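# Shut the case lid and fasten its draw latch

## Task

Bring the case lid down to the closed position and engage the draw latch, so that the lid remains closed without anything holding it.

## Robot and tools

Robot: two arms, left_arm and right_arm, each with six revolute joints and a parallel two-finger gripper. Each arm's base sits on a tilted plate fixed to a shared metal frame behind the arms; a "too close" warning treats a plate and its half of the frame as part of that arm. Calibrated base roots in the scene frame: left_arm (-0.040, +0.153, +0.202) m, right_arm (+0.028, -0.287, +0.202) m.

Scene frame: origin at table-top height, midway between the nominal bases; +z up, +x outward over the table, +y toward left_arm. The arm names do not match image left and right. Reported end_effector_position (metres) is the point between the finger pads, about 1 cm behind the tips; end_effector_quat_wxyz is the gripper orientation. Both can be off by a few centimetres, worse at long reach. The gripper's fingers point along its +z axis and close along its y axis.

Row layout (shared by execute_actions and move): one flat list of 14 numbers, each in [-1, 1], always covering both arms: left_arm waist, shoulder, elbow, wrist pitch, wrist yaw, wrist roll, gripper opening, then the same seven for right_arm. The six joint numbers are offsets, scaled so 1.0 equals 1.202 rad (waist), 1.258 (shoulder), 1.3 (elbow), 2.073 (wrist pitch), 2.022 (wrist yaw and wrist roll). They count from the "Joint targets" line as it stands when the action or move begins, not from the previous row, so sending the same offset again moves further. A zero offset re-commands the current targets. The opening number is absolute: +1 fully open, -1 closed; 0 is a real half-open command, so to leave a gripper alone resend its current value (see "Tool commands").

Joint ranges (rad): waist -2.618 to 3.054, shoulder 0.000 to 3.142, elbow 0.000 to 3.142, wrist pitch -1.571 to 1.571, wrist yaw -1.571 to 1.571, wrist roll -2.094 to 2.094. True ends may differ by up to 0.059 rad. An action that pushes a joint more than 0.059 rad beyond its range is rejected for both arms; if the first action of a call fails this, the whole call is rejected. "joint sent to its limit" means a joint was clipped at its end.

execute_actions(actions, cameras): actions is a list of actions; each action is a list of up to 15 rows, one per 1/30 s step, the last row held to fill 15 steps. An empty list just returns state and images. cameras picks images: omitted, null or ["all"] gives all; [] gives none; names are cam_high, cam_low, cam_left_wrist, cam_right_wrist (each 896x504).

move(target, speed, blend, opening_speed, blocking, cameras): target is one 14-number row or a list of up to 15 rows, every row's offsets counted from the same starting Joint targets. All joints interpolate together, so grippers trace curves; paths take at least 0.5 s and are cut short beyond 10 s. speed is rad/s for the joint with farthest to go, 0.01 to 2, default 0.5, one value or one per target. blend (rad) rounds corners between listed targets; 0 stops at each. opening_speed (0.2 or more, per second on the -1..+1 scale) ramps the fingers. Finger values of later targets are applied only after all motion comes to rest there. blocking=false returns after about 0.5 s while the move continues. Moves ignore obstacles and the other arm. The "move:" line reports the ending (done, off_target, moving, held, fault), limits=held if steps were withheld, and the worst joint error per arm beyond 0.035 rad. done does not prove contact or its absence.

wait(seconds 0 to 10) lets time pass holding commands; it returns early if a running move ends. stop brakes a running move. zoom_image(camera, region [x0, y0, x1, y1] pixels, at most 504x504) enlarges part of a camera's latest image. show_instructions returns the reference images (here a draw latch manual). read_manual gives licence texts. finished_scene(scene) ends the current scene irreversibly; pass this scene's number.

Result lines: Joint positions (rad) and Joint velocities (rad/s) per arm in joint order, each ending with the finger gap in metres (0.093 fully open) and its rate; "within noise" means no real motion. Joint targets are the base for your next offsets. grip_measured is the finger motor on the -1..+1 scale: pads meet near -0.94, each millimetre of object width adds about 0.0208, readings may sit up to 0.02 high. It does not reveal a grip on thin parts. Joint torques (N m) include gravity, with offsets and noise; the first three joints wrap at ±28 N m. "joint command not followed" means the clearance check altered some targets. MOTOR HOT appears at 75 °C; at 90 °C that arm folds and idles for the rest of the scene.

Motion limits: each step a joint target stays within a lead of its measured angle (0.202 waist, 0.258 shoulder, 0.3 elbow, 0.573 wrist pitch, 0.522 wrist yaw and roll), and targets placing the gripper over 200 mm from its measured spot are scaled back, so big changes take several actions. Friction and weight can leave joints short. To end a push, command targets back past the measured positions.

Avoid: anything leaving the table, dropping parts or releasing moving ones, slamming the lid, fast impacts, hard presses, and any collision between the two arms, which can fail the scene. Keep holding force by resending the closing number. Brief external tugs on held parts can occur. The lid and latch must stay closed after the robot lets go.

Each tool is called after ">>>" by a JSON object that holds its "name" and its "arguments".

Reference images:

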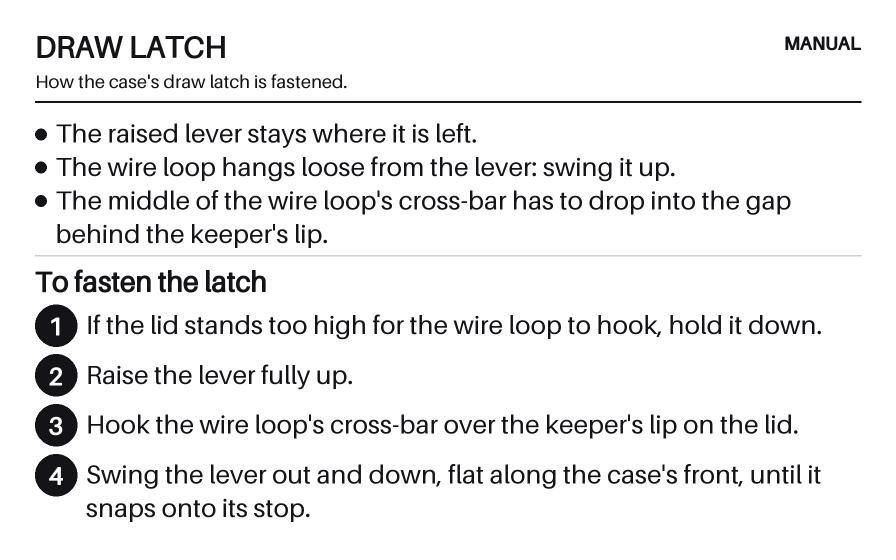

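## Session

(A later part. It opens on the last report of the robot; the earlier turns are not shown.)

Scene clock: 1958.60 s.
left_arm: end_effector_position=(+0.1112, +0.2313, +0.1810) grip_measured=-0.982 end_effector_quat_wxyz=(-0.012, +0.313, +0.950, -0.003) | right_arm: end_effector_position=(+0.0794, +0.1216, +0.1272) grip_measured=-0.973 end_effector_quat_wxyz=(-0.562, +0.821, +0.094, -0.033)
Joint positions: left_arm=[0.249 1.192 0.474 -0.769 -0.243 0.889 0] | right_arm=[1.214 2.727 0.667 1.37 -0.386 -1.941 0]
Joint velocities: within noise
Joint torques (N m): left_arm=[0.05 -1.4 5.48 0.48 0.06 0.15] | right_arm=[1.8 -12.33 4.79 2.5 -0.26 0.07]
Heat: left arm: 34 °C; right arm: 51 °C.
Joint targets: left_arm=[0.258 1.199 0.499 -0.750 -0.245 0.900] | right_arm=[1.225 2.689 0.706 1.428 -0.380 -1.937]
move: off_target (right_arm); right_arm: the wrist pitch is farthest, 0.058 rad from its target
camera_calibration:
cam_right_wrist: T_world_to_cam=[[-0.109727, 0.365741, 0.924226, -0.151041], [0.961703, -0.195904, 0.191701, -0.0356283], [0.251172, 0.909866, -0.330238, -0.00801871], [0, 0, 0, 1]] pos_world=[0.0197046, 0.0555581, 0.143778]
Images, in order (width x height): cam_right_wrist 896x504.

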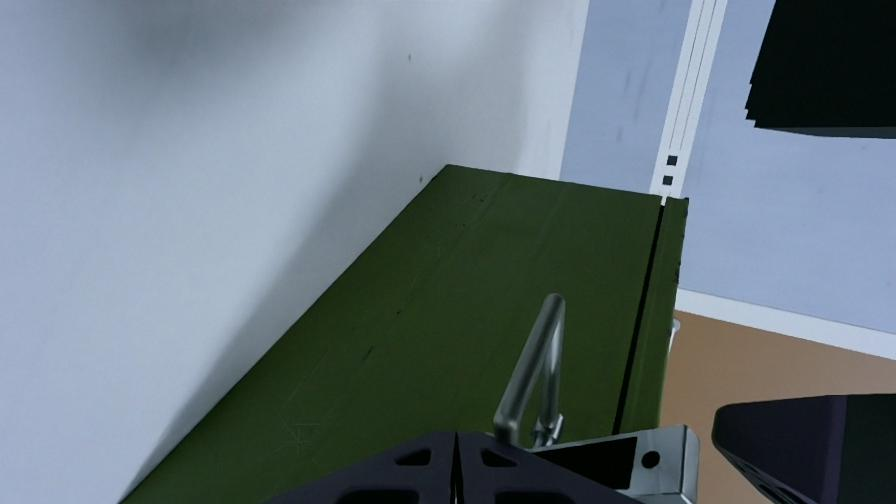

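>>> {"name": "move", "arguments": {"target": [0,0,0,0,0,0,-1,-0.025,-0.0819,-0.0477,-0.056,-0.0198,0,-1], "speed": 0.15, "cameras": ["cam_right_wrist","cam_left_wrist"]}}

Scene clock: 1965.80 s.
left_arm: end_effector_position=(+0.1112, +0.2313, +0.1810) grip_measured=-0.982 end_effector_quat_wxyz=(-0.012, +0.313, +0.950, -0.003) | right_arm: end_effector_position=(+0.0810, +0.1237, +0.1332) grip_measured=-0.973 end_effector_quat_wxyz=(-0.562, +0.821, +0.094, -0.033)
Joint positions: left_arm=[0.249 1.192 0.474 -0.769 -0.243 0.889 0] | right_arm=[1.214 2.695 0.666 1.336 -0.385 -1.941 0]
Joint velocities: within noise
Joint torques (N m): left_arm=[0.08 -1.4 5.56 0.47 0.06 0.14] | right_arm=[0.85 -8.99 1.72 2.04 -0.28 0.04]
Heat: left arm: 34 °C; right arm: 51 °C.
Joint targets: left_arm=[0.258 1.199 0.499 -0.750 -0.245 0.900] | right_arm=[1.214 2.696 0.667 1.342 -0.387 -1.941]
move: held (right_arm; a check stopped the path); limits=held; right_arm: the shoulder is farthest, 0.109 rad from its target
joint command not followed: on one or more control steps a check withheld the commanded joint targets of the right arm, and it was not sent them on those steps.
cause: the commanded joint targets, or the way to them, would bring a part of the robot too close to another arm (this arm's wrist camera and the left arm's base or mounting).
camera_calibration:
cam_left_wrist: T_world_to_cam=[[-0.578639, -0.81527, 0.0226228, 0.248705], [-0.718243, 0.522523, 0.459451, -0.0840902], [-0.386398, 0.249608, -0.887915, 0.230677], [0, 0, 0, 1]] pos_world=[0.172646, 0.189122, 0.23783]
cam_right_wrist: T_world_to_cam=[[-0.109238, 0.367955, 0.923404, -0.15739], [0.961701, -0.195819, 0.191798, -0.0379328], [0.251393, 0.908991, -0.332472, -0.00799125], [0, 0, 0, 1]] pos_world=[0.0212959, 0.0577485, 0.149953]
Images, in order (width x height): cam_left_wrist 896x504, cam_right_wrist 896x504.

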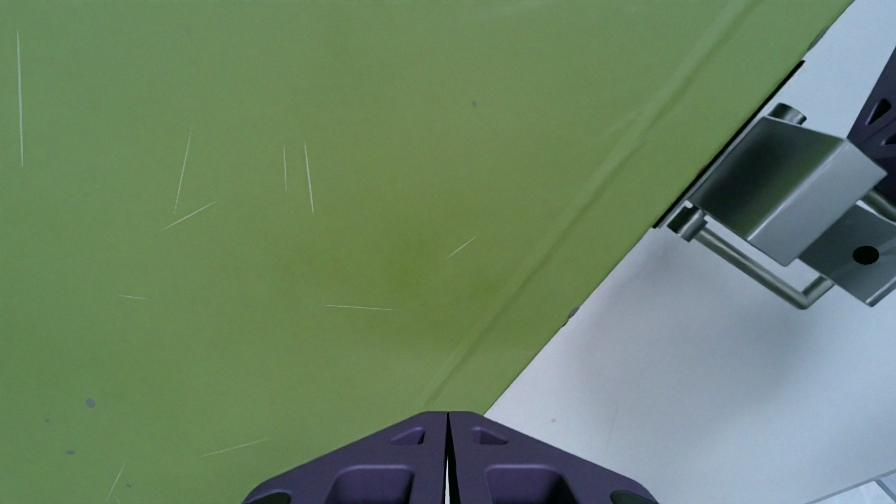

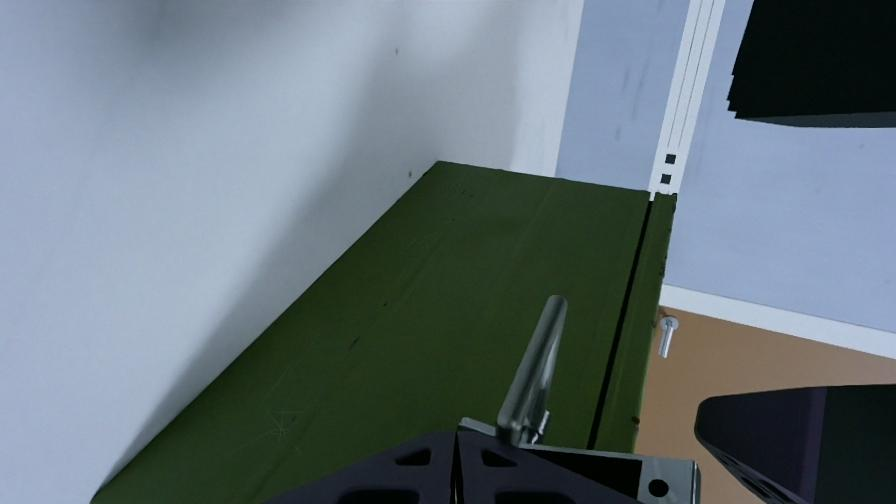

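>>> {"name": "move", "arguments": {"target": [0,0,0,0,0,0,-1,0,0,0,0,0,0.614,-1], "speed": 0.6, "cameras": ["cam_right_wrist","cam_left_wrist"]}}

Scene clock: 1986.80 s.
left_arm: end_effector_position=(+0.1112, +0.2313, +0.1810) grip_measured=-0.982 end_effector_quat_wxyz=(-0.012, +0.313, +0.950, -0.003) | right_arm: end_effector_position=(+0.0807, +0.1233, +0.1323) grip_measured=-0.973 end_effector_quat_wxyz=(-0.554, +0.828, +0.012, -0.089)
Joint positions: left_arm=[0.249 1.192 0.474 -0.769 -0.243 0.889 0] | right_arm=[1.214 2.695 0.666 1.332 -0.385 -1.742 0]
Joint velocities: within noise
Joint torques (N m): left_arm=[0.06 -1.43 5.52 0.48 0.06 0.15] | right_arm=[0.79 -9.11 1.61 1.91 -0.35 -0.04]
Heat: left arm: 34 °C; right arm: 47 °C.
Joint targets: left_arm=[0.258 1.199 0.499 -0.750 -0.245 0.900] | right_arm=[1.214 2.695 0.666 1.333 -0.385 -1.748]
move: held (right_arm; a check stopped the path); limits=held; right_arm: the wrist roll is farthest, 1.043 rad from its target
joint command not followed: on one or more control steps a check withheld the commanded joint targets of the right arm, and it was not sent them on those steps.
cause: the commanded joint targets, or the way to them, would bring a part of the robot too close to another arm (this arm's wrist camera and the left arm's base or mounting).
camera_calibration:
cam_left_wrist: T_world_to_cam=[[-0.578639, -0.81527, 0.0226228, 0.248705], [-0.718243, 0.522523, 0.459451, -0.0840902], [-0.386398, 0.249608, -0.887915, 0.230677], [0, 0, 0, 1]] pos_world=[0.172646, 0.189122, 0.23783]
cam_right_wrist: T_world_to_cam=[[0.0872483, 0.401913, 0.911512, -0.17488], [0.964756, -0.262118, 0.023231, -0.00736189], [0.248261, 0.87736, -0.410617, 0.0066364], [0, 0, 0, 1]] pos_world=[0.0207129, 0.0625345, 0.162302]
Images, in order (width x height): cam_left_wrist 896x504, cam_right_wrist 896x504.

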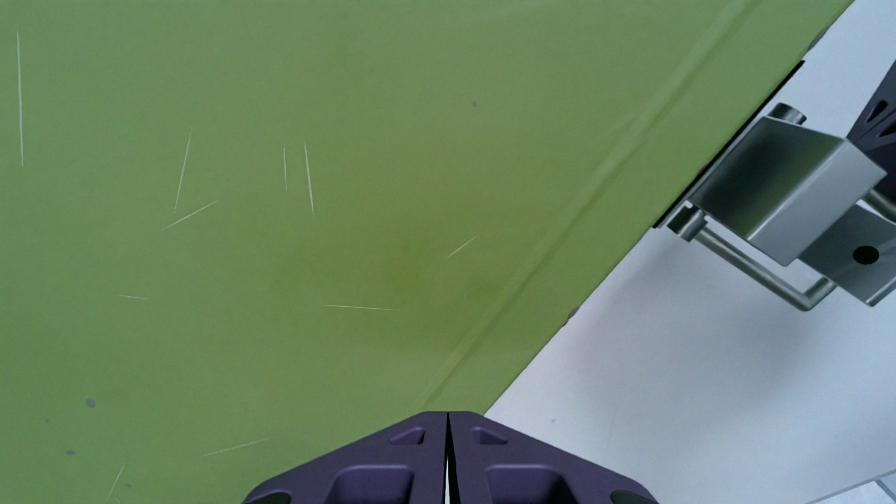

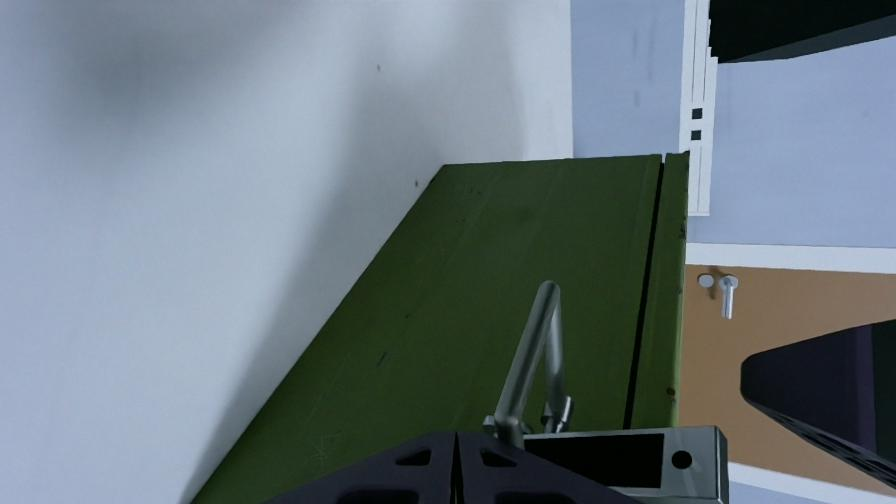

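>>> {"name": "move", "arguments": {"target": [[0,0,0,0,0,0,-1,-0.0225,0.0755,0.0292,0.0487,-0.011,-0.0935,-1],[0,0,0,0,0,0,-1,-0.064,0.1304,0.0808,0.0289,-0.030,-0.0935,-1],[0,0,0,0,0,0,-1,-0.123,0.0644,-0.0346,0.0478,-0.0569,-0.0935,-1]], "speed": 0.3, "cameras": ["cam_right_wrist","cam_left_wrist"]}}

Scene clock: 2021.37 s.
left_arm: end_effector_position=(+0.1112, +0.2313, +0.1810) grip_measured=-0.982 end_effector_quat_wxyz=(-0.012, +0.313, +0.950, -0.003) | right_arm: end_effector_position=(+0.0999, +0.0882, +0.0979) grip_measured=-0.973 end_effector_quat_wxyz=(-0.546, +0.833, +0.043, -0.070)
Joint positions: left_arm=[0.249 1.192 0.474 -0.769 -0.243 0.889 0] | right_arm=[1.073 2.808 0.626 1.414 -0.486 -1.928 0]
Joint velocities: within noise
Joint torques (N m): left_arm=[0.08 -1.42 5.5 0.48 0.06 0.15] | right_arm=[0.43 -11.62 0.17 1.96 -0.49 -0.09]
Heat: left arm: 34 °C; right arm: 45 °C.
Joint targets: left_arm=[0.258 1.199 0.499 -0.750 -0.245 0.900] | right_arm=[1.066 2.776 0.621 1.432 -0.500 -1.937]
move: done
camera_calibration:
cam_left_wrist: T_world_to_cam=[[-0.578639, -0.81527, 0.0226228, 0.248705], [-0.718243, 0.522523, 0.459451, -0.0840902], [-0.386398, 0.249608, -0.887915, 0.230677], [0, 0, 0, 1]] pos_world=[0.172646, 0.189122, 0.23783]
cam_right_wrist: T_world_to_cam=[[0.0138279, 0.414749, 0.909831, -0.124747], [0.968779, -0.230818, 0.0904954, -0.0439792], [0.247538, 0.880174, -0.404992, 0.0178268], [0, 0, 0, 1]] pos_world=[0.0399183, 0.0258969, 0.124698]
Images, in order (width x height): cam_left_wrist 896x504, cam_right_wrist 896x504.

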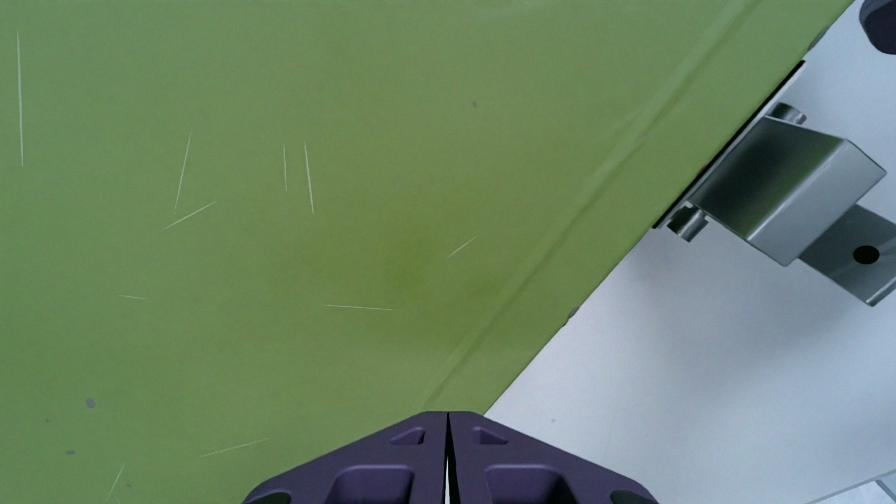

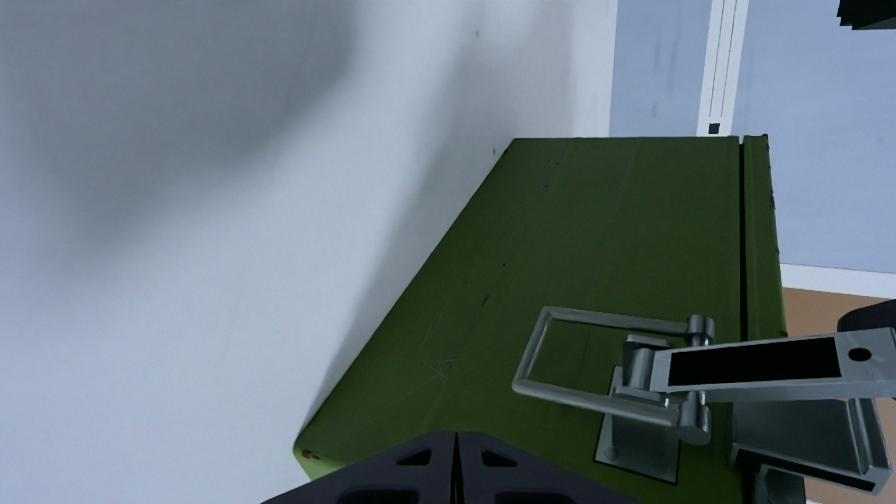

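>>> {"name": "move", "arguments": {"target": [0,0,0,0,0,0.247,-1,0.278,-0.259,-0.0546,-0.160,0.346,1.057,-1], "speed": 1.0, "cameras": ["cam_right_wrist","cam_left_wrist"]}}

every number of target must lie in its column's range; nothing of the call was run
Scene clock: 2052.30 s.
left_arm: end_effector_position=(+0.1112, +0.2313, +0.1810) grip_measured=-0.982 end_effector_quat_wxyz=(-0.012, +0.313, +0.950, -0.003) | right_arm: end_effector_position=(+0.0998, +0.0882, +0.0980) grip_measured=-0.973 end_effector_quat_wxyz=(-0.547, +0.833, +0.043, -0.070)
Joint positions: left_arm=[0.249 1.192 0.474 -0.769 -0.243 0.889 0] | right_arm=[1.073 2.808 0.626 1.414 -0.487 -1.928 0]
Joint velocities: within noise
Joint torques (N m): left_arm=[0.08 -1.4 5.52 0.48 0.07 0.14] | right_arm=[0.57 -11.56 0.14 1.98 -0.53 0]
Heat: left arm: 34 °C; right arm: 45 °C.
Joint targets: left_arm=[0.258 1.199 0.499 -0.750 -0.245 0.900] | right_arm=[1.066 2.776 0.621 1.432 -0.500 -1.937]
Tool commands: left_gripper/opening=-1.0 right_gripper/opening=-1.0

>>> {"name": "move", "arguments": {"target": [0,0,0,0,0,0.247,-1,0.278,-0.259,-0.0546,-0.160,0.346,0.95,-1], "speed": 1.0, "cameras": ["cam_right_wrist","cam_left_wrist"]}}

Scene clock: 2058.43 s.
left_arm: end_effector_position=(+0.1113, +0.2313, +0.1810) grip_measured=-0.982 end_effector_quat_wxyz=(-0.010, +0.537, +0.843, -0.005) | right_arm: end_effector_position=(+0.1038, +0.0965, +0.1427) grip_measured=-0.974 end_effector_quat_wxyz=(+0.390, -0.538, +0.694, +0.278)
Joint positions: left_arm=[0.249 1.192 0.474 -0.769 -0.243 1.388 0] | right_arm=[1.394 2.481 0.557 1.115 0.186 -0.026 0]
Joint velocities: within noise
Joint torques (N m): left_arm=[0.1 -1.37 5.49 0.45 0.08 0.16] | right_arm=[1.31 -11.11 1.84 1.82 0.13 0.09]
Heat: left arm: 35 °C; right arm: 46 °C.
Joint targets: left_arm=[0.258 1.199 0.499 -0.750 -0.245 1.400] | right_arm=[1.400 2.450 0.550 1.101 0.200 -0.016]
move: done
camera_calibration:
cam_left_wrist: T_world_to_cam=[[-0.897853, -0.439229, 0.0306223, 0.195866], [-0.379483, 0.80724, 0.452057, -0.186264], [-0.223276, 0.39426, -0.891463, 0.179729], [0, 0, 0, 1]] pos_world=[0.145304, 0.16553, 0.238426]
cam_right_wrist: T_world_to_cam=[[0.965438, -0.260077, 0.0170191, -0.0752459], [-0.20813, -0.808615, -0.550294, 0.219457], [0.156881, 0.527733, -0.834797, 0.132424], [0, 0, 0, 1]] pos_world=[0.0975461, 0.0880018, 0.232593]
Images, in order (width x height): cam_left_wrist 896x504, cam_right_wrist 896x504.

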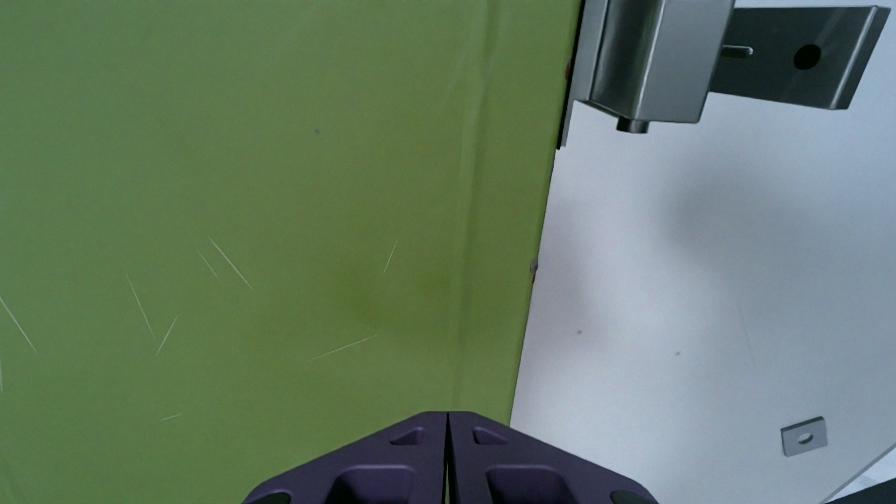

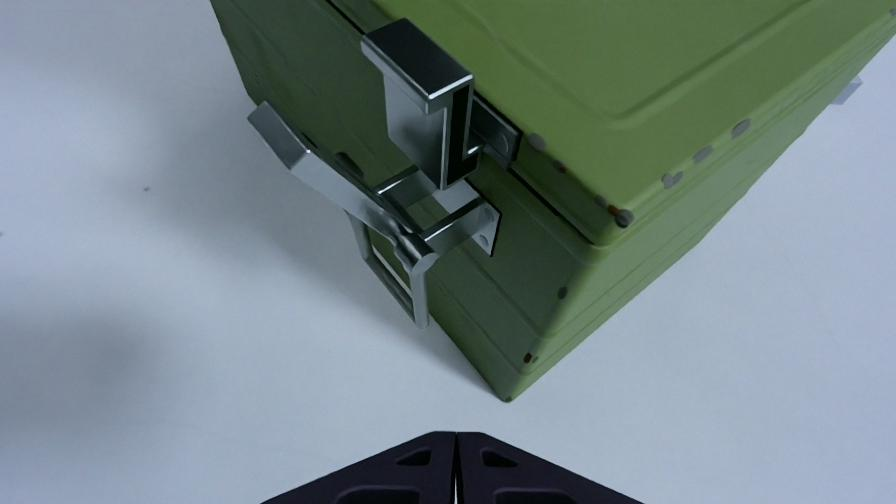

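>>> {"name": "move", "arguments": {"target": [0,0,0,0,0,0,-1,-0.3078,0.2456,0.1723,0.0849,-0.3684,-0.95,-1], "speed": 1.0, "cameras": ["cam_right_wrist","cam_left_wrist"]}}

Scene clock: 2131.93 s.
left_arm: end_effector_position=(+0.1113, +0.2313, +0.1810) grip_measured=-0.982 end_effector_quat_wxyz=(-0.010, +0.537, +0.843, -0.005) | right_arm: end_effector_position=(+0.1285, +0.1246, +0.1173) grip_measured=-0.973 end_effector_quat_wxyz=(-0.568, +0.819, +0.041, -0.072)
Joint positions: left_arm=[0.249 1.192 0.474 -0.769 -0.243 1.388 0] | right_arm=[1.037 2.746 0.762 1.258 -0.532 -1.927 0]
Joint velocities: within noise
Joint torques (N m): left_arm=[0.08 -1.39 5.52 0.44 0.08 0.15] | right_arm=[0.64 -8.16 2.58 2 -0.53 -0.06]
Heat: left arm: 35 °C; right arm: 50 °C.
Joint targets: left_arm=[0.258 1.199 0.499 -0.750 -0.245 1.400] | right_arm=[1.030 2.760 0.774 1.277 -0.545 -1.937]
move: done
camera_calibration:
cam_left_wrist: T_world_to_cam=[[-0.898188, -0.438543, 0.0306317, 0.195743], [-0.378867, 0.807538, 0.452043, -0.186399], [-0.222977, 0.394414, -0.89147, 0.179661], [0, 0, 0, 1]] pos_world=[0.145254, 0.165505, 0.238427]
cam_right_wrist: T_world_to_cam=[[0.0237139, 0.367613, 0.929677, -0.155641], [0.968809, -0.237904, 0.0693601, -0.0616886], [0.246672, 0.899034, -0.361788, -0.0207925], [0, 0, 0, 1]] pos_world=[0.0685843, 0.0612327, 0.141452]
Images, in order (width x height): cam_left_wrist 896x504, cam_right_wrist 896x504.

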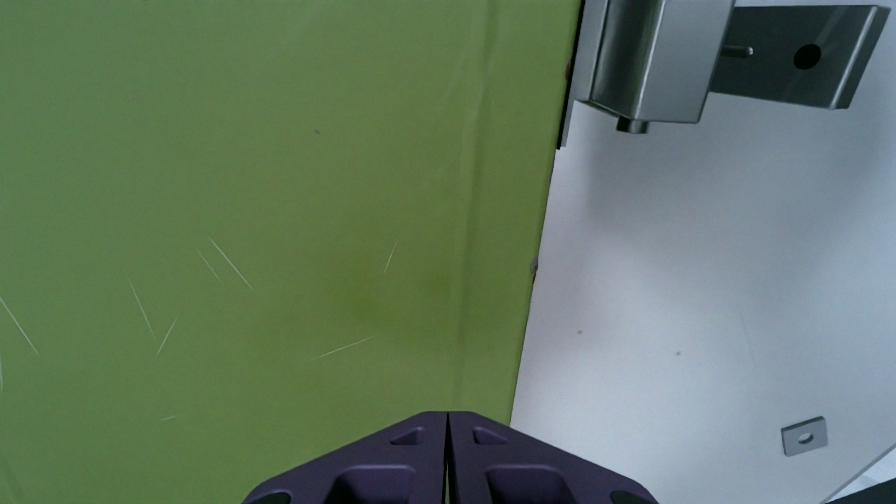

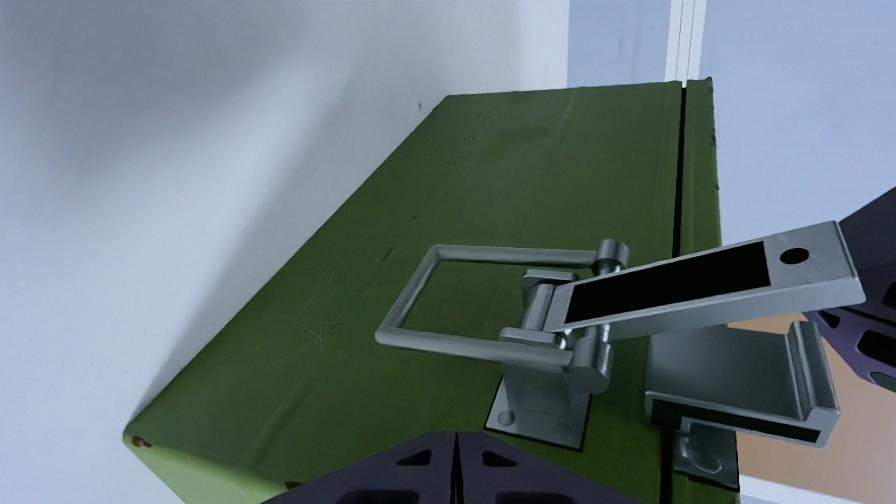

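>>> {"name": "move", "arguments": {"target": [0,0,0,0,0,0,-1,0.0333,0.0246,0.0469,-0.0227,0.0237,0,-1], "speed": 0.25, "cameras": ["cam_right_wrist"]}}

Scene clock: 2136.67 s.
left_arm: end_effector_position=(+0.1113, +0.2313, +0.1810) grip_measured=-0.982 end_effector_quat_wxyz=(-0.010, +0.537, +0.843, -0.005) | right_arm: end_effector_position=(+0.1230, +0.1376, +0.1123) grip_measured=-0.973 end_effector_quat_wxyz=(-0.568, +0.818, +0.053, -0.072)
Joint positions: left_arm=[0.249 1.192 0.474 -0.769 -0.243 1.388 0] | right_arm=[1.065 2.778 0.817 1.24 -0.524 -1.93 0]
Joint velocities: within noise
Joint torques (N m): left_arm=[0.08 -1.36 5.49 0.44 0.08 0.15] | right_arm=[1.62 -8.72 3.23 1.74 -0.07 -0.05]
Heat: left arm: 35 °C; right arm: 49 °C.
Joint targets: left_arm=[0.258 1.199 0.499 -0.750 -0.245 1.400] | right_arm=[1.070 2.791 0.835 1.230 -0.498 -1.937]
move: done
camera_calibration:
cam_right_wrist: T_world_to_cam=[[0.0028193, 0.364806, 0.931079, -0.15279], [0.972413, -0.218176, 0.0825391, -0.0576021], [0.23325, 0.905161, -0.355357, -0.0327886], [0, 0, 0, 1]] pos_world=[0.0640917, 0.0728502, 0.135362]
Images, in order (width x height): cam_right_wrist 896x504.

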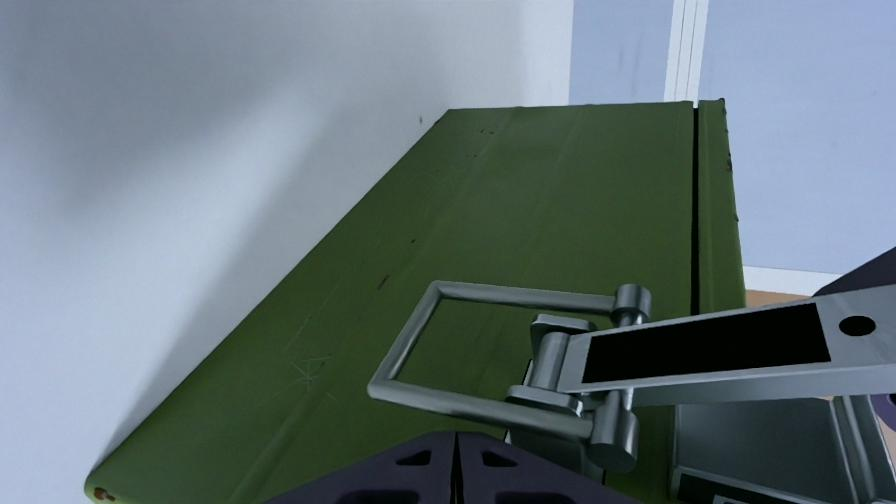

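>>> {"name": "move", "arguments": {"target": [0,0,0,0,0,0,-1,-0.0133,0.0,0.007,0,0.014,0,-1], "speed": 0.25, "cameras": ["cam_right_wrist"]}}

Scene clock: 2143.80 s.
left_arm: end_effector_position=(+0.1113, +0.2313, +0.1810) grip_measured=-0.982 end_effector_quat_wxyz=(-0.010, +0.537, +0.843, -0.005) | right_arm: end_effector_position=(+0.1239, +0.1378, +0.1121) grip_measured=-0.973 end_effector_quat_wxyz=(-0.568, +0.818, +0.054, -0.069)
Joint positions: left_arm=[0.249 1.192 0.474 -0.769 -0.243 1.388 0] | right_arm=[1.065 2.778 0.818 1.24 -0.519 -1.935 0]
Joint velocities: within noise
Joint torques (N m): left_arm=[0.08 -1.4 5.5 0.44 0.08 0.14] | right_arm=[0.29 -8.64 4.11 1.72 0.11 0.04]
Heat: left arm: 35 °C; right arm: 48 °C.
Joint targets: left_arm=[0.258 1.199 0.499 -0.750 -0.245 1.400] | right_arm=[1.054 2.791 0.844 1.230 -0.469 -1.937]
move: off_target (right_arm); right_arm: the wrist yaw is farthest, 0.050 rad from its target
camera_calibration:
cam_right_wrist: T_world_to_cam=[[-0.00240384, 0.36513, 0.930953, -0.152062], [0.971356, -0.220358, 0.088935, -0.0586226], [0.237616, 0.904501, -0.354142, -0.0338516], [0, 0, 0, 1]] pos_world=[0.0646216, 0.0732231, 0.134788]
Images, in order (width x height): cam_right_wrist 896x504.

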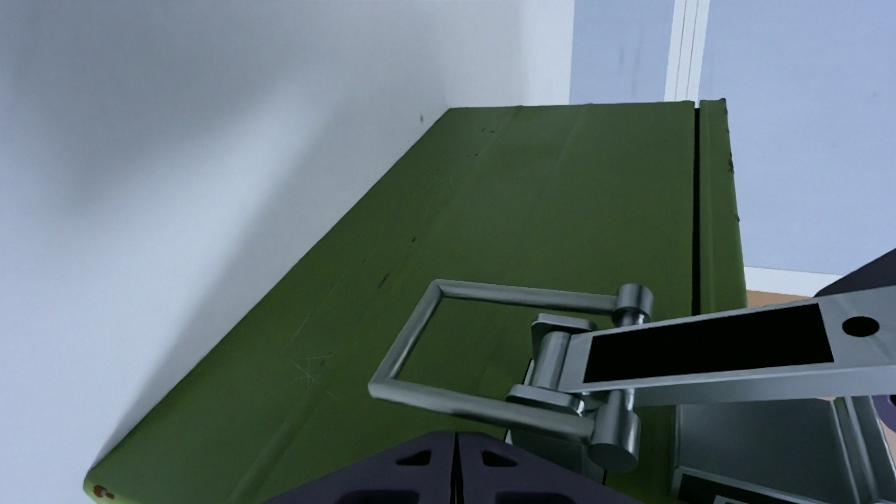

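>>> {"name": "zoom_image", "arguments": {"camera": "cam_right_wrist", "region": [340, 360, 660, 504]}}

Scaled by 1.575 from the camera's 896x504 image, which has a finer 1280x720 frame.

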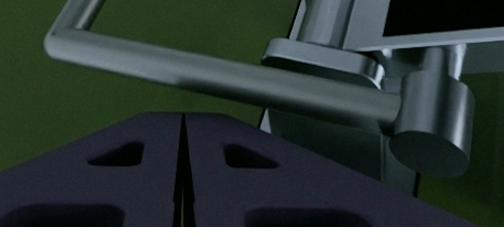

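>>> {"name": "move", "arguments": {"target": [0,0,0,0,0,0,-1,-0.0308,-0.0405,-0.0669,0.0299,-0.043,0,-1], "speed": 0.25, "cameras": ["cam_right_wrist"]}}

Scene clock: 2208.60 s.
left_arm: end_effector_position=(+0.1113, +0.2313, +0.1810) grip_measured=-0.982 end_effector_quat_wxyz=(-0.010, +0.537, +0.843, -0.005) | right_arm: end_effector_position=(+0.1277, +0.1194, +0.1073) grip_measured=-0.973 end_effector_quat_wxyz=(-0.564, +0.822, +0.039, -0.076)
Joint positions: left_arm=[0.249 1.192 0.474 -0.769 -0.243 1.388 0] | right_arm=[1.024 2.778 0.762 1.273 -0.542 -1.936 0]
Joint velocities: within noise
Joint torques (N m): left_arm=[0.08 -1.35 5.49 0.44 0.08 0.15] | right_arm=[0.79 -12.77 1.09 1.95 -0.52 0.06]
Heat: left arm: 35 °C; right arm: 46 °C.
Joint targets: left_arm=[0.258 1.199 0.499 -0.750 -0.245 1.400] | right_arm=[1.017 2.740 0.757 1.292 -0.556 -1.937]
move: off_target (right_arm); right_arm: the shoulder is farthest, 0.038 rad from its target
camera_calibration:
cam_right_wrist: T_world_to_cam=[[0.0294539, 0.37723, 0.925651, -0.145801], [0.969862, -0.234864, 0.0648532, -0.0614684], [0.241867, 0.895844, -0.372778, -0.0173041], [0, 0, 0, 1]] pos_world=[0.0680956, 0.0560654, 0.132496]
Images, in order (width x height): cam_right_wrist 896x504.

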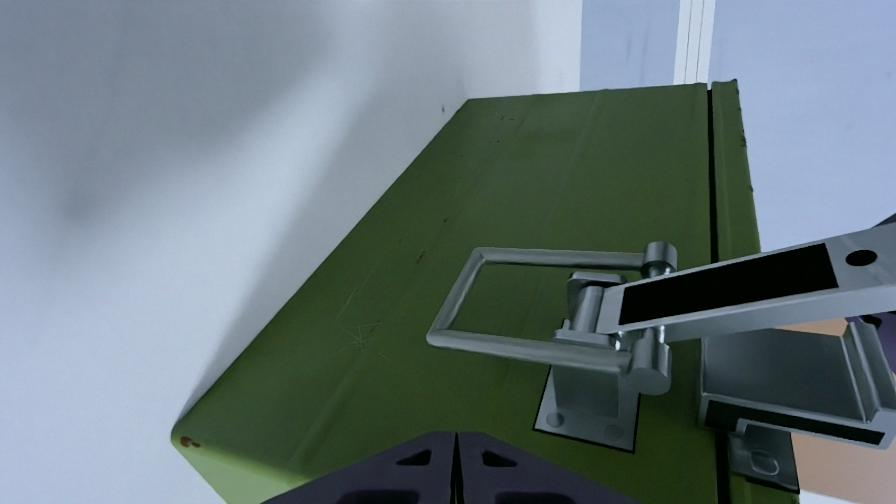

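>>> {"name": "move", "arguments": {"target": [0,0,0,0,0,0,-1,0.0333,0.0556,0.060,-0.0236,0.0242,0,-1], "speed": 0.2, "cameras": ["cam_right_wrist"]}}

Scene clock: 2213.73 s.
left_arm: end_effector_position=(+0.1113, +0.2313, +0.1810) grip_measured=-0.982 end_effector_quat_wxyz=(-0.010, +0.537, +0.843, -0.005) | right_arm: end_effector_position=(+0.1250, +0.1348, +0.1074) grip_measured=-0.973 end_effector_quat_wxyz=(-0.569, +0.818, +0.052, -0.072)
Joint positions: left_arm=[0.249 1.192 0.474 -0.769 -0.243 1.388 0] | right_arm=[1.052 2.797 0.819 1.254 -0.533 -1.936 0]
Joint velocities: within noise
Joint torques (N m): left_arm=[0.09 -1.4 5.49 0.44 0.08 0.15] | right_arm=[1.72 -8.53 2.81 1.71 -0.11 0.01]
Heat: left arm: 35 °C; right arm: 48 °C.
Joint targets: left_arm=[0.258 1.199 0.499 -0.750 -0.245 1.400] | right_arm=[1.057 2.810 0.835 1.243 -0.507 -1.937]
move: done
camera_calibration:
cam_right_wrist: T_world_to_cam=[[0.00574828, 0.363687, 0.931504, -0.14749], [0.972121, -0.220394, 0.0800496, -0.05914], [0.234411, 0.905074, -0.354814, -0.0327272], [0, 0, 0, 1]] pos_world=[0.0660106, 0.0702264, 0.130509]
Images, in order (width x height): cam_right_wrist 896x504.

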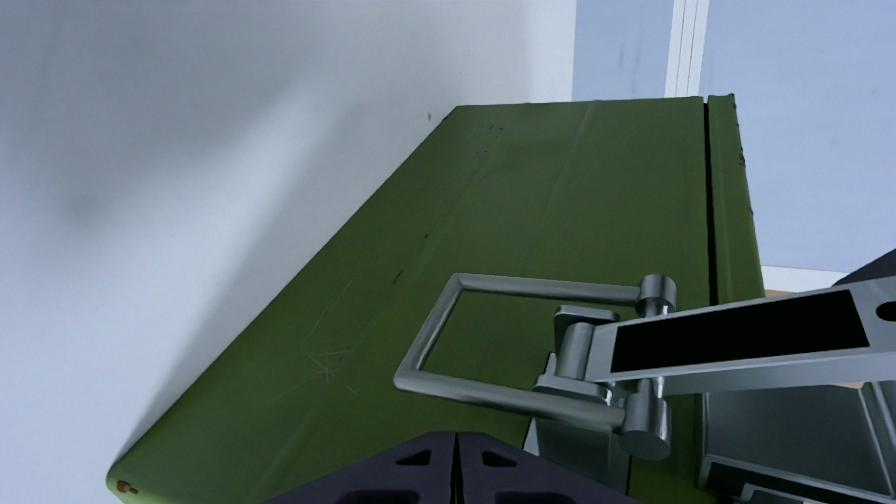

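>>> {"name": "move", "arguments": {"target": [0,0,0,0,0,0,-1,0.0125,0.0175,0.0338,0.0,0.0158,0,-1], "speed": 0.2, "cameras": ["cam_right_wrist","cam_left_wrist"]}}

Scene clock: 2220.90 s.
left_arm: end_effector_position=(+0.1113, +0.2313, +0.1810) grip_measured=-0.982 end_effector_quat_wxyz=(-0.010, +0.537, +0.843, -0.005) | right_arm: end_effector_position=(+0.1215, +0.1410, +0.1020) grip_measured=-0.973 end_effector_quat_wxyz=(-0.567, +0.819, +0.057, -0.071)
Joint positions: left_arm=[0.249 1.192 0.474 -0.769 -0.243 1.388 0] | right_arm=[1.069 2.82 0.848 1.247 -0.522 -1.936 0]
Joint velocities: within noise
Joint torques (N m): left_arm=[0.1 -1.42 5.49 0.43 0.07 0.14] | right_arm=[1.59 -8.9 4.27 1.75 0.05 0.04]
Heat: left arm: 35 °C; right arm: 46 °C.
Joint targets: left_arm=[0.258 1.199 0.499 -0.750 -0.245 1.400] | right_arm=[1.072 2.832 0.879 1.243 -0.475 -1.937]
move: off_target (right_arm); right_arm: the wrist yaw is farthest, 0.047 rad from its target
camera_calibration:
cam_left_wrist: T_world_to_cam=[[-0.898188, -0.438543, 0.0306317, 0.195743], [-0.378867, 0.807538, 0.452043, -0.186399], [-0.222977, 0.394414, -0.89147, 0.179661], [0, 0, 0, 1]] pos_world=[0.145254, 0.165505, 0.238427]
cam_right_wrist: T_world_to_cam=[[-0.00422879, 0.367476, 0.930023, -0.143903], [0.972874, -0.213604, 0.0888239, -0.0558902], [0.231297, 0.905171, -0.356605, -0.0388295], [0, 0, 0, 1]] pos_world=[0.0627467, 0.07609, 0.124951]
Images, in order (width x height): cam_left_wrist 896x504, cam_right_wrist 896x504.

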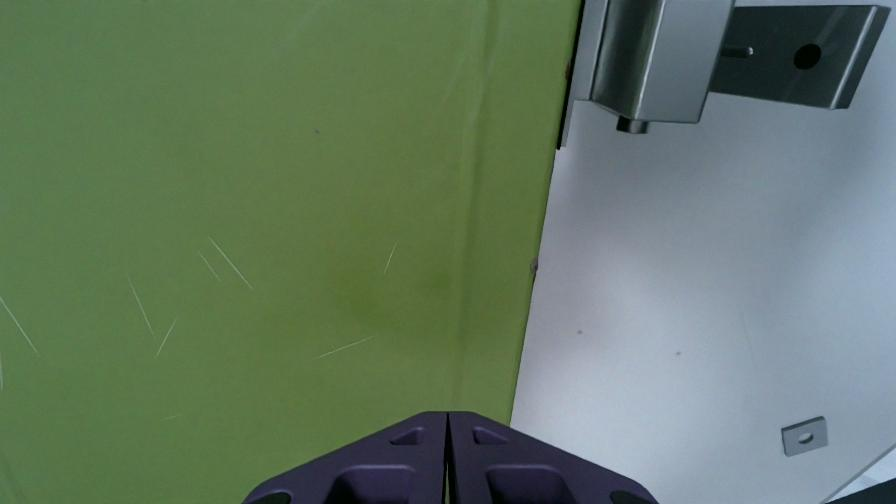

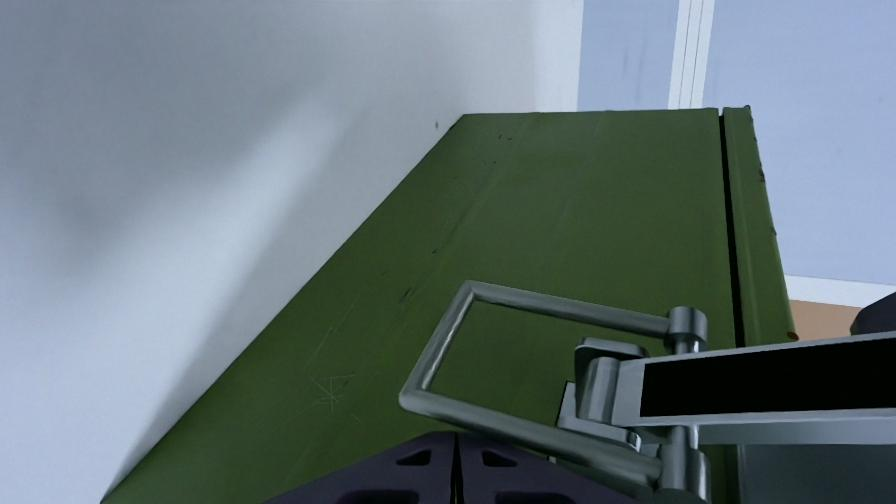

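>>> {"name": "move", "arguments": {"target": [[0,0,0,0,0,0,-1,0.0507,0.0151,-0.0708,0.0646,0.0168,0.3546,-1],[0,0,0,0,0,0,-1,0.0923,-0.0556,-0.1223,0.0854,0.0361,0.6563,-1]], "speed": 0.5, "blend": 0.03, "cameras": ["cam_right_wrist","cam_left_wrist"]}}

Scene clock: 2240.07 s.
left_arm: end_effector_position=(+0.1113, +0.2313, +0.1810) grip_measured=-0.982 end_effector_quat_wxyz=(-0.010, +0.537, +0.843, -0.005) | right_arm: end_effector_position=(+0.0902, +0.1271, +0.1135) grip_measured=-0.974 end_effector_quat_wxyz=(-0.427, +0.697, -0.435, -0.377)
Joint positions: left_arm=[0.249 1.192 0.474 -0.769 -0.243 1.388 0] | right_arm=[1.175 2.799 0.724 1.393 -0.415 -0.62 0]
Joint velocities: within noise
Joint torques (N m): left_arm=[0.09 -1.42 5.49 0.43 0.08 0.14] | right_arm=[1.85 -12.74 1.03 2.27 -0.12 0.09]
Heat: left arm: 36 °C; right arm: 45 °C.
Joint targets: left_arm=[0.258 1.199 0.499 -0.750 -0.245 1.400] | right_arm=[1.183 2.762 0.720 1.420 -0.402 -0.610]
move: off_target (right_arm); right_arm: the shoulder is farthest, 0.037 rad from its target
camera_calibration:
cam_left_wrist: T_world_to_cam=[[-0.898188, -0.438543, 0.0306317, 0.195743], [-0.378867, 0.807538, 0.452043, -0.186399], [-0.222977, 0.394414, -0.89147, 0.179661], [0, 0, 0, 1]] pos_world=[0.145254, 0.165505, 0.238427]
cam_right_wrist: T_world_to_cam=[[0.930106, 0.267147, 0.252063, -0.144187], [0.366599, -0.633106, -0.681749, 0.166117], [-0.0225448, 0.726505, -0.686791, 0.0681364], [0, 0, 0, 1]] pos_world=[0.0747466, 0.094187, 0.196389]
Images, in order (width x height): cam_left_wrist 896x504, cam_right_wrist 896x504.

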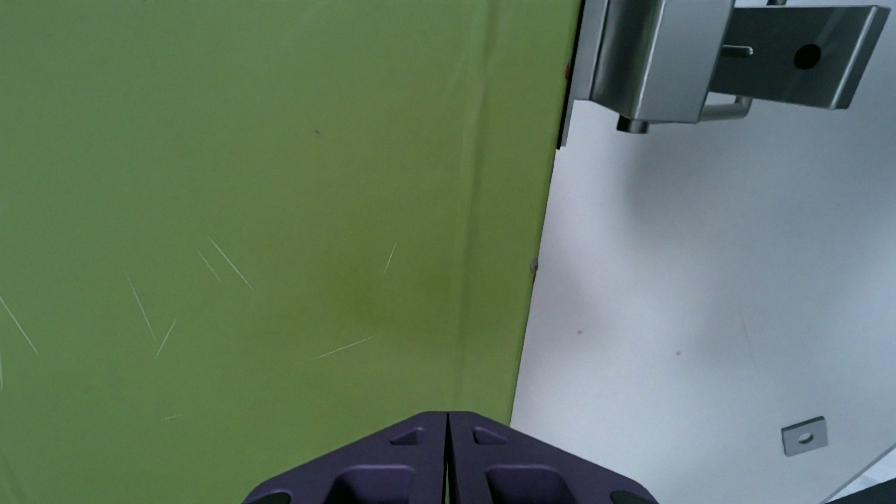

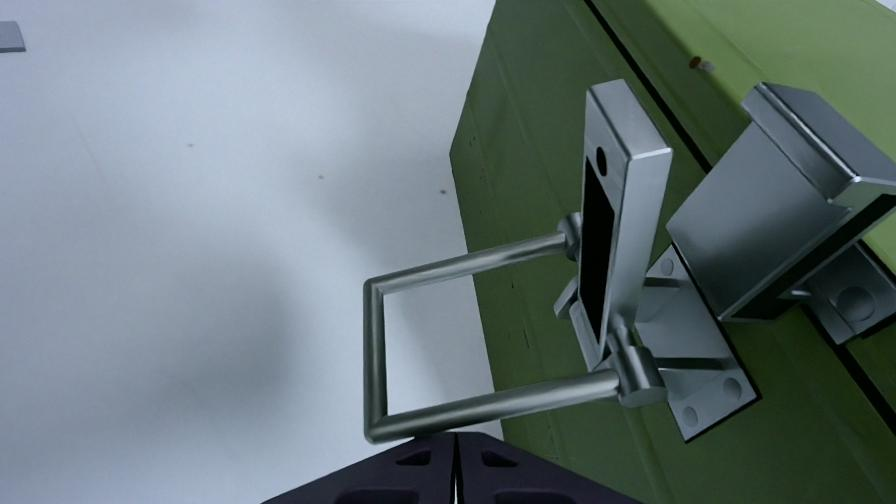

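>>> {"name": "move", "arguments": {"target": [0,0,0,0,0,0,-1,0.0225,-0.0676,-0.040,-0.0232,0.0104,0.3017,-1], "speed": 0.5, "cameras": ["cam_right_wrist","cam_left_wrist"]}}

Scene clock: 2246.87 s.
left_arm: end_effector_position=(+0.1113, +0.2313, +0.1810) grip_measured=-0.982 end_effector_quat_wxyz=(-0.010, +0.537, +0.843, -0.005) | right_arm: end_effector_position=(+0.0854, +0.1256, +0.1357) grip_measured=-0.974 end_effector_quat_wxyz=(+0.303, -0.538, +0.617, +0.488)
Joint positions: left_arm=[0.249 1.192 0.474 -0.769 -0.243 1.388 0] | right_arm=[1.201 2.713 0.672 1.378 -0.394 -0.01 0]
Joint velocities: within noise
Joint torques (N m): left_arm=[0.08 -1.39 5.52 0.43 0.08 0.14] | right_arm=[1.8 -12.45 1.29 1.97 -0.21 0.04]
Heat: left arm: 36 °C; right arm: 46 °C.
Joint targets: left_arm=[0.258 1.199 0.499 -0.750 -0.245 1.400] | right_arm=[1.210 2.677 0.668 1.372 -0.381 0.000]
move: off_target (right_arm); right_arm: the shoulder is farthest, 0.036 rad from its target
camera_calibration:
cam_left_wrist: T_world_to_cam=[[-0.898188, -0.438543, 0.0306317, 0.195743], [-0.378867, 0.807538, 0.452043, -0.186399], [-0.222977, 0.394414, -0.89147, 0.179661], [0, 0, 0, 1]] pos_world=[0.145254, 0.165505, 0.238427]
cam_right_wrist: T_world_to_cam=[[0.954859, 0.0660512, -0.289623, -0.0483035], [-0.158538, -0.7112, -0.68488, 0.237113], [-0.251217, 0.69988, -0.668624, 0.104758], [0, 0, 0, 1]] pos_world=[0.110032, 0.0985071, 0.218448]
Images, in order (width x height): cam_left_wrist 896x504, cam_right_wrist 896x504.

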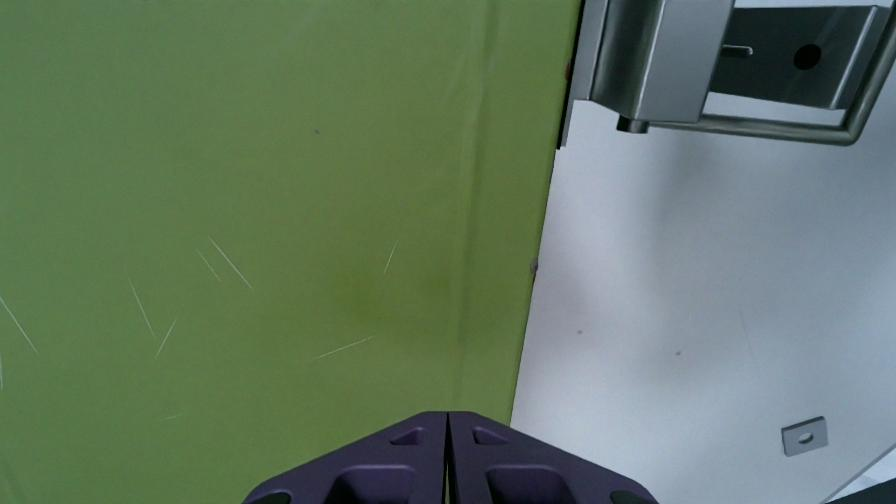

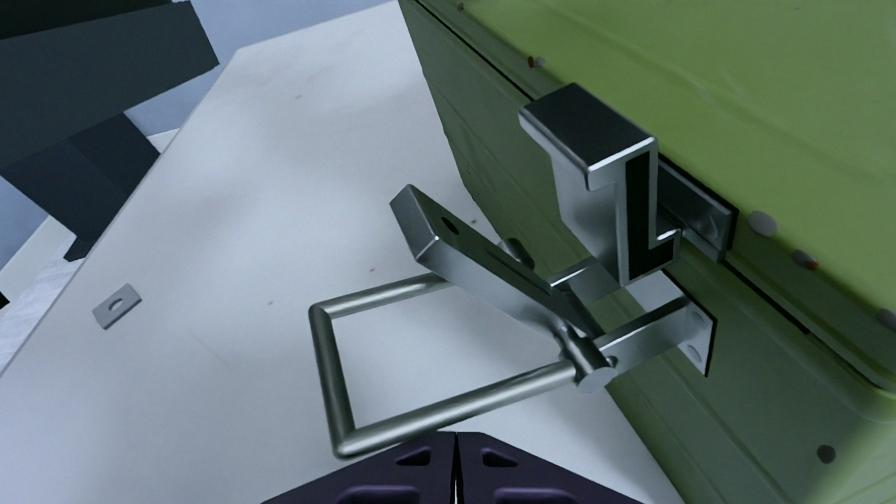

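>>> {"name": "move", "arguments": {"target": [0,0,0,0,0,0,-1,-0.0166,-0.0771,-0.0115,-0.0425,-0.0193,0.3017,-1], "speed": 0.4, "cameras": ["cam_right_wrist","cam_left_wrist"]}}

Scene clock: 2254.57 s.
left_arm: end_effector_position=(+0.1113, +0.2313, +0.1810) grip_measured=-0.982 end_effector_quat_wxyz=(-0.010, +0.537, +0.843, -0.005) | right_arm: end_effector_position=(+0.0891, +0.1295, +0.1576) grip_measured=-0.974 end_effector_quat_wxyz=(+0.140, -0.330, +0.747, +0.560)
Joint positions: left_arm=[0.249 1.192 0.474 -0.769 -0.243 1.388 0] | right_arm=[1.198 2.614 0.66 1.296 -0.408 0.6 0]
Joint velocities: within noise
Joint torques (N m): left_arm=[0.09 -1.39 5.48 0.44 0.08 0.15] | right_arm=[0.21 -12.29 1.5 1.89 -0.41 0.05]
Heat: left arm: 36 °C; right arm: 47 °C.
Joint targets: left_arm=[0.258 1.199 0.499 -0.750 -0.245 1.400] | right_arm=[1.190 2.580 0.653 1.283 -0.420 0.610]
move: done
camera_calibration:
cam_left_wrist: T_world_to_cam=[[-0.898188, -0.438543, 0.0306317, 0.195743], [-0.378867, 0.807538, 0.452043, -0.186399], [-0.222977, 0.394414, -0.89147, 0.179661], [0, 0, 0, 1]] pos_world=[0.145254, 0.165505, 0.238427]
cam_right_wrist: T_world_to_cam=[[0.638804, -0.143911, -0.75579, 0.0831159], [-0.618062, -0.681005, -0.392723, 0.246402], [-0.45818, 0.717998, -0.523975, 0.110946], [0, 0, 0, 1]] pos_world=[0.15003, 0.100103, 0.217718]
Images, in order (width x height): cam_left_wrist 896x504, cam_right_wrist 896x504.

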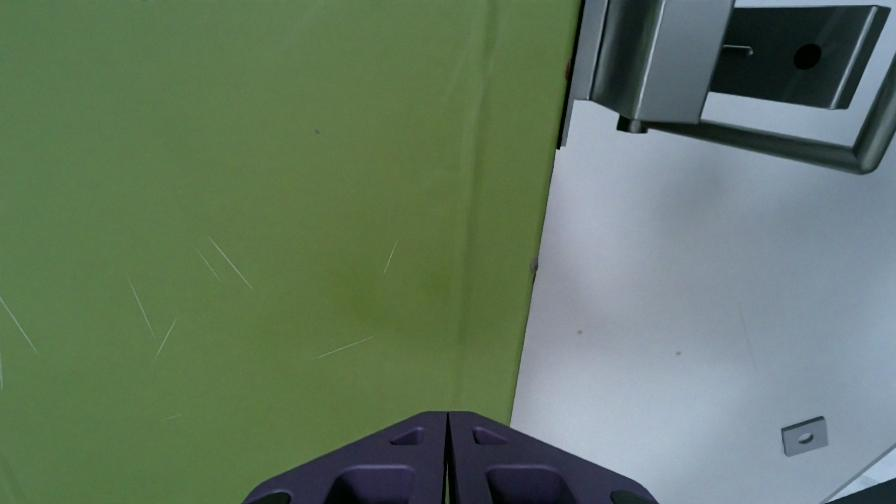

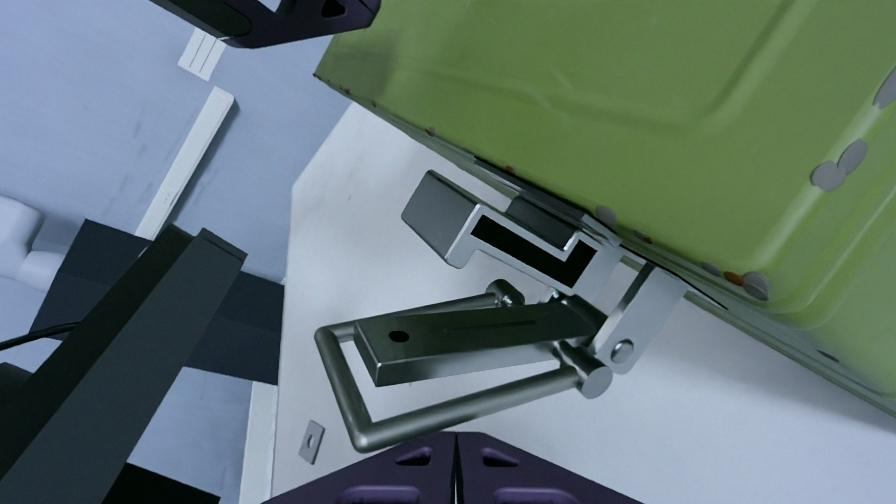

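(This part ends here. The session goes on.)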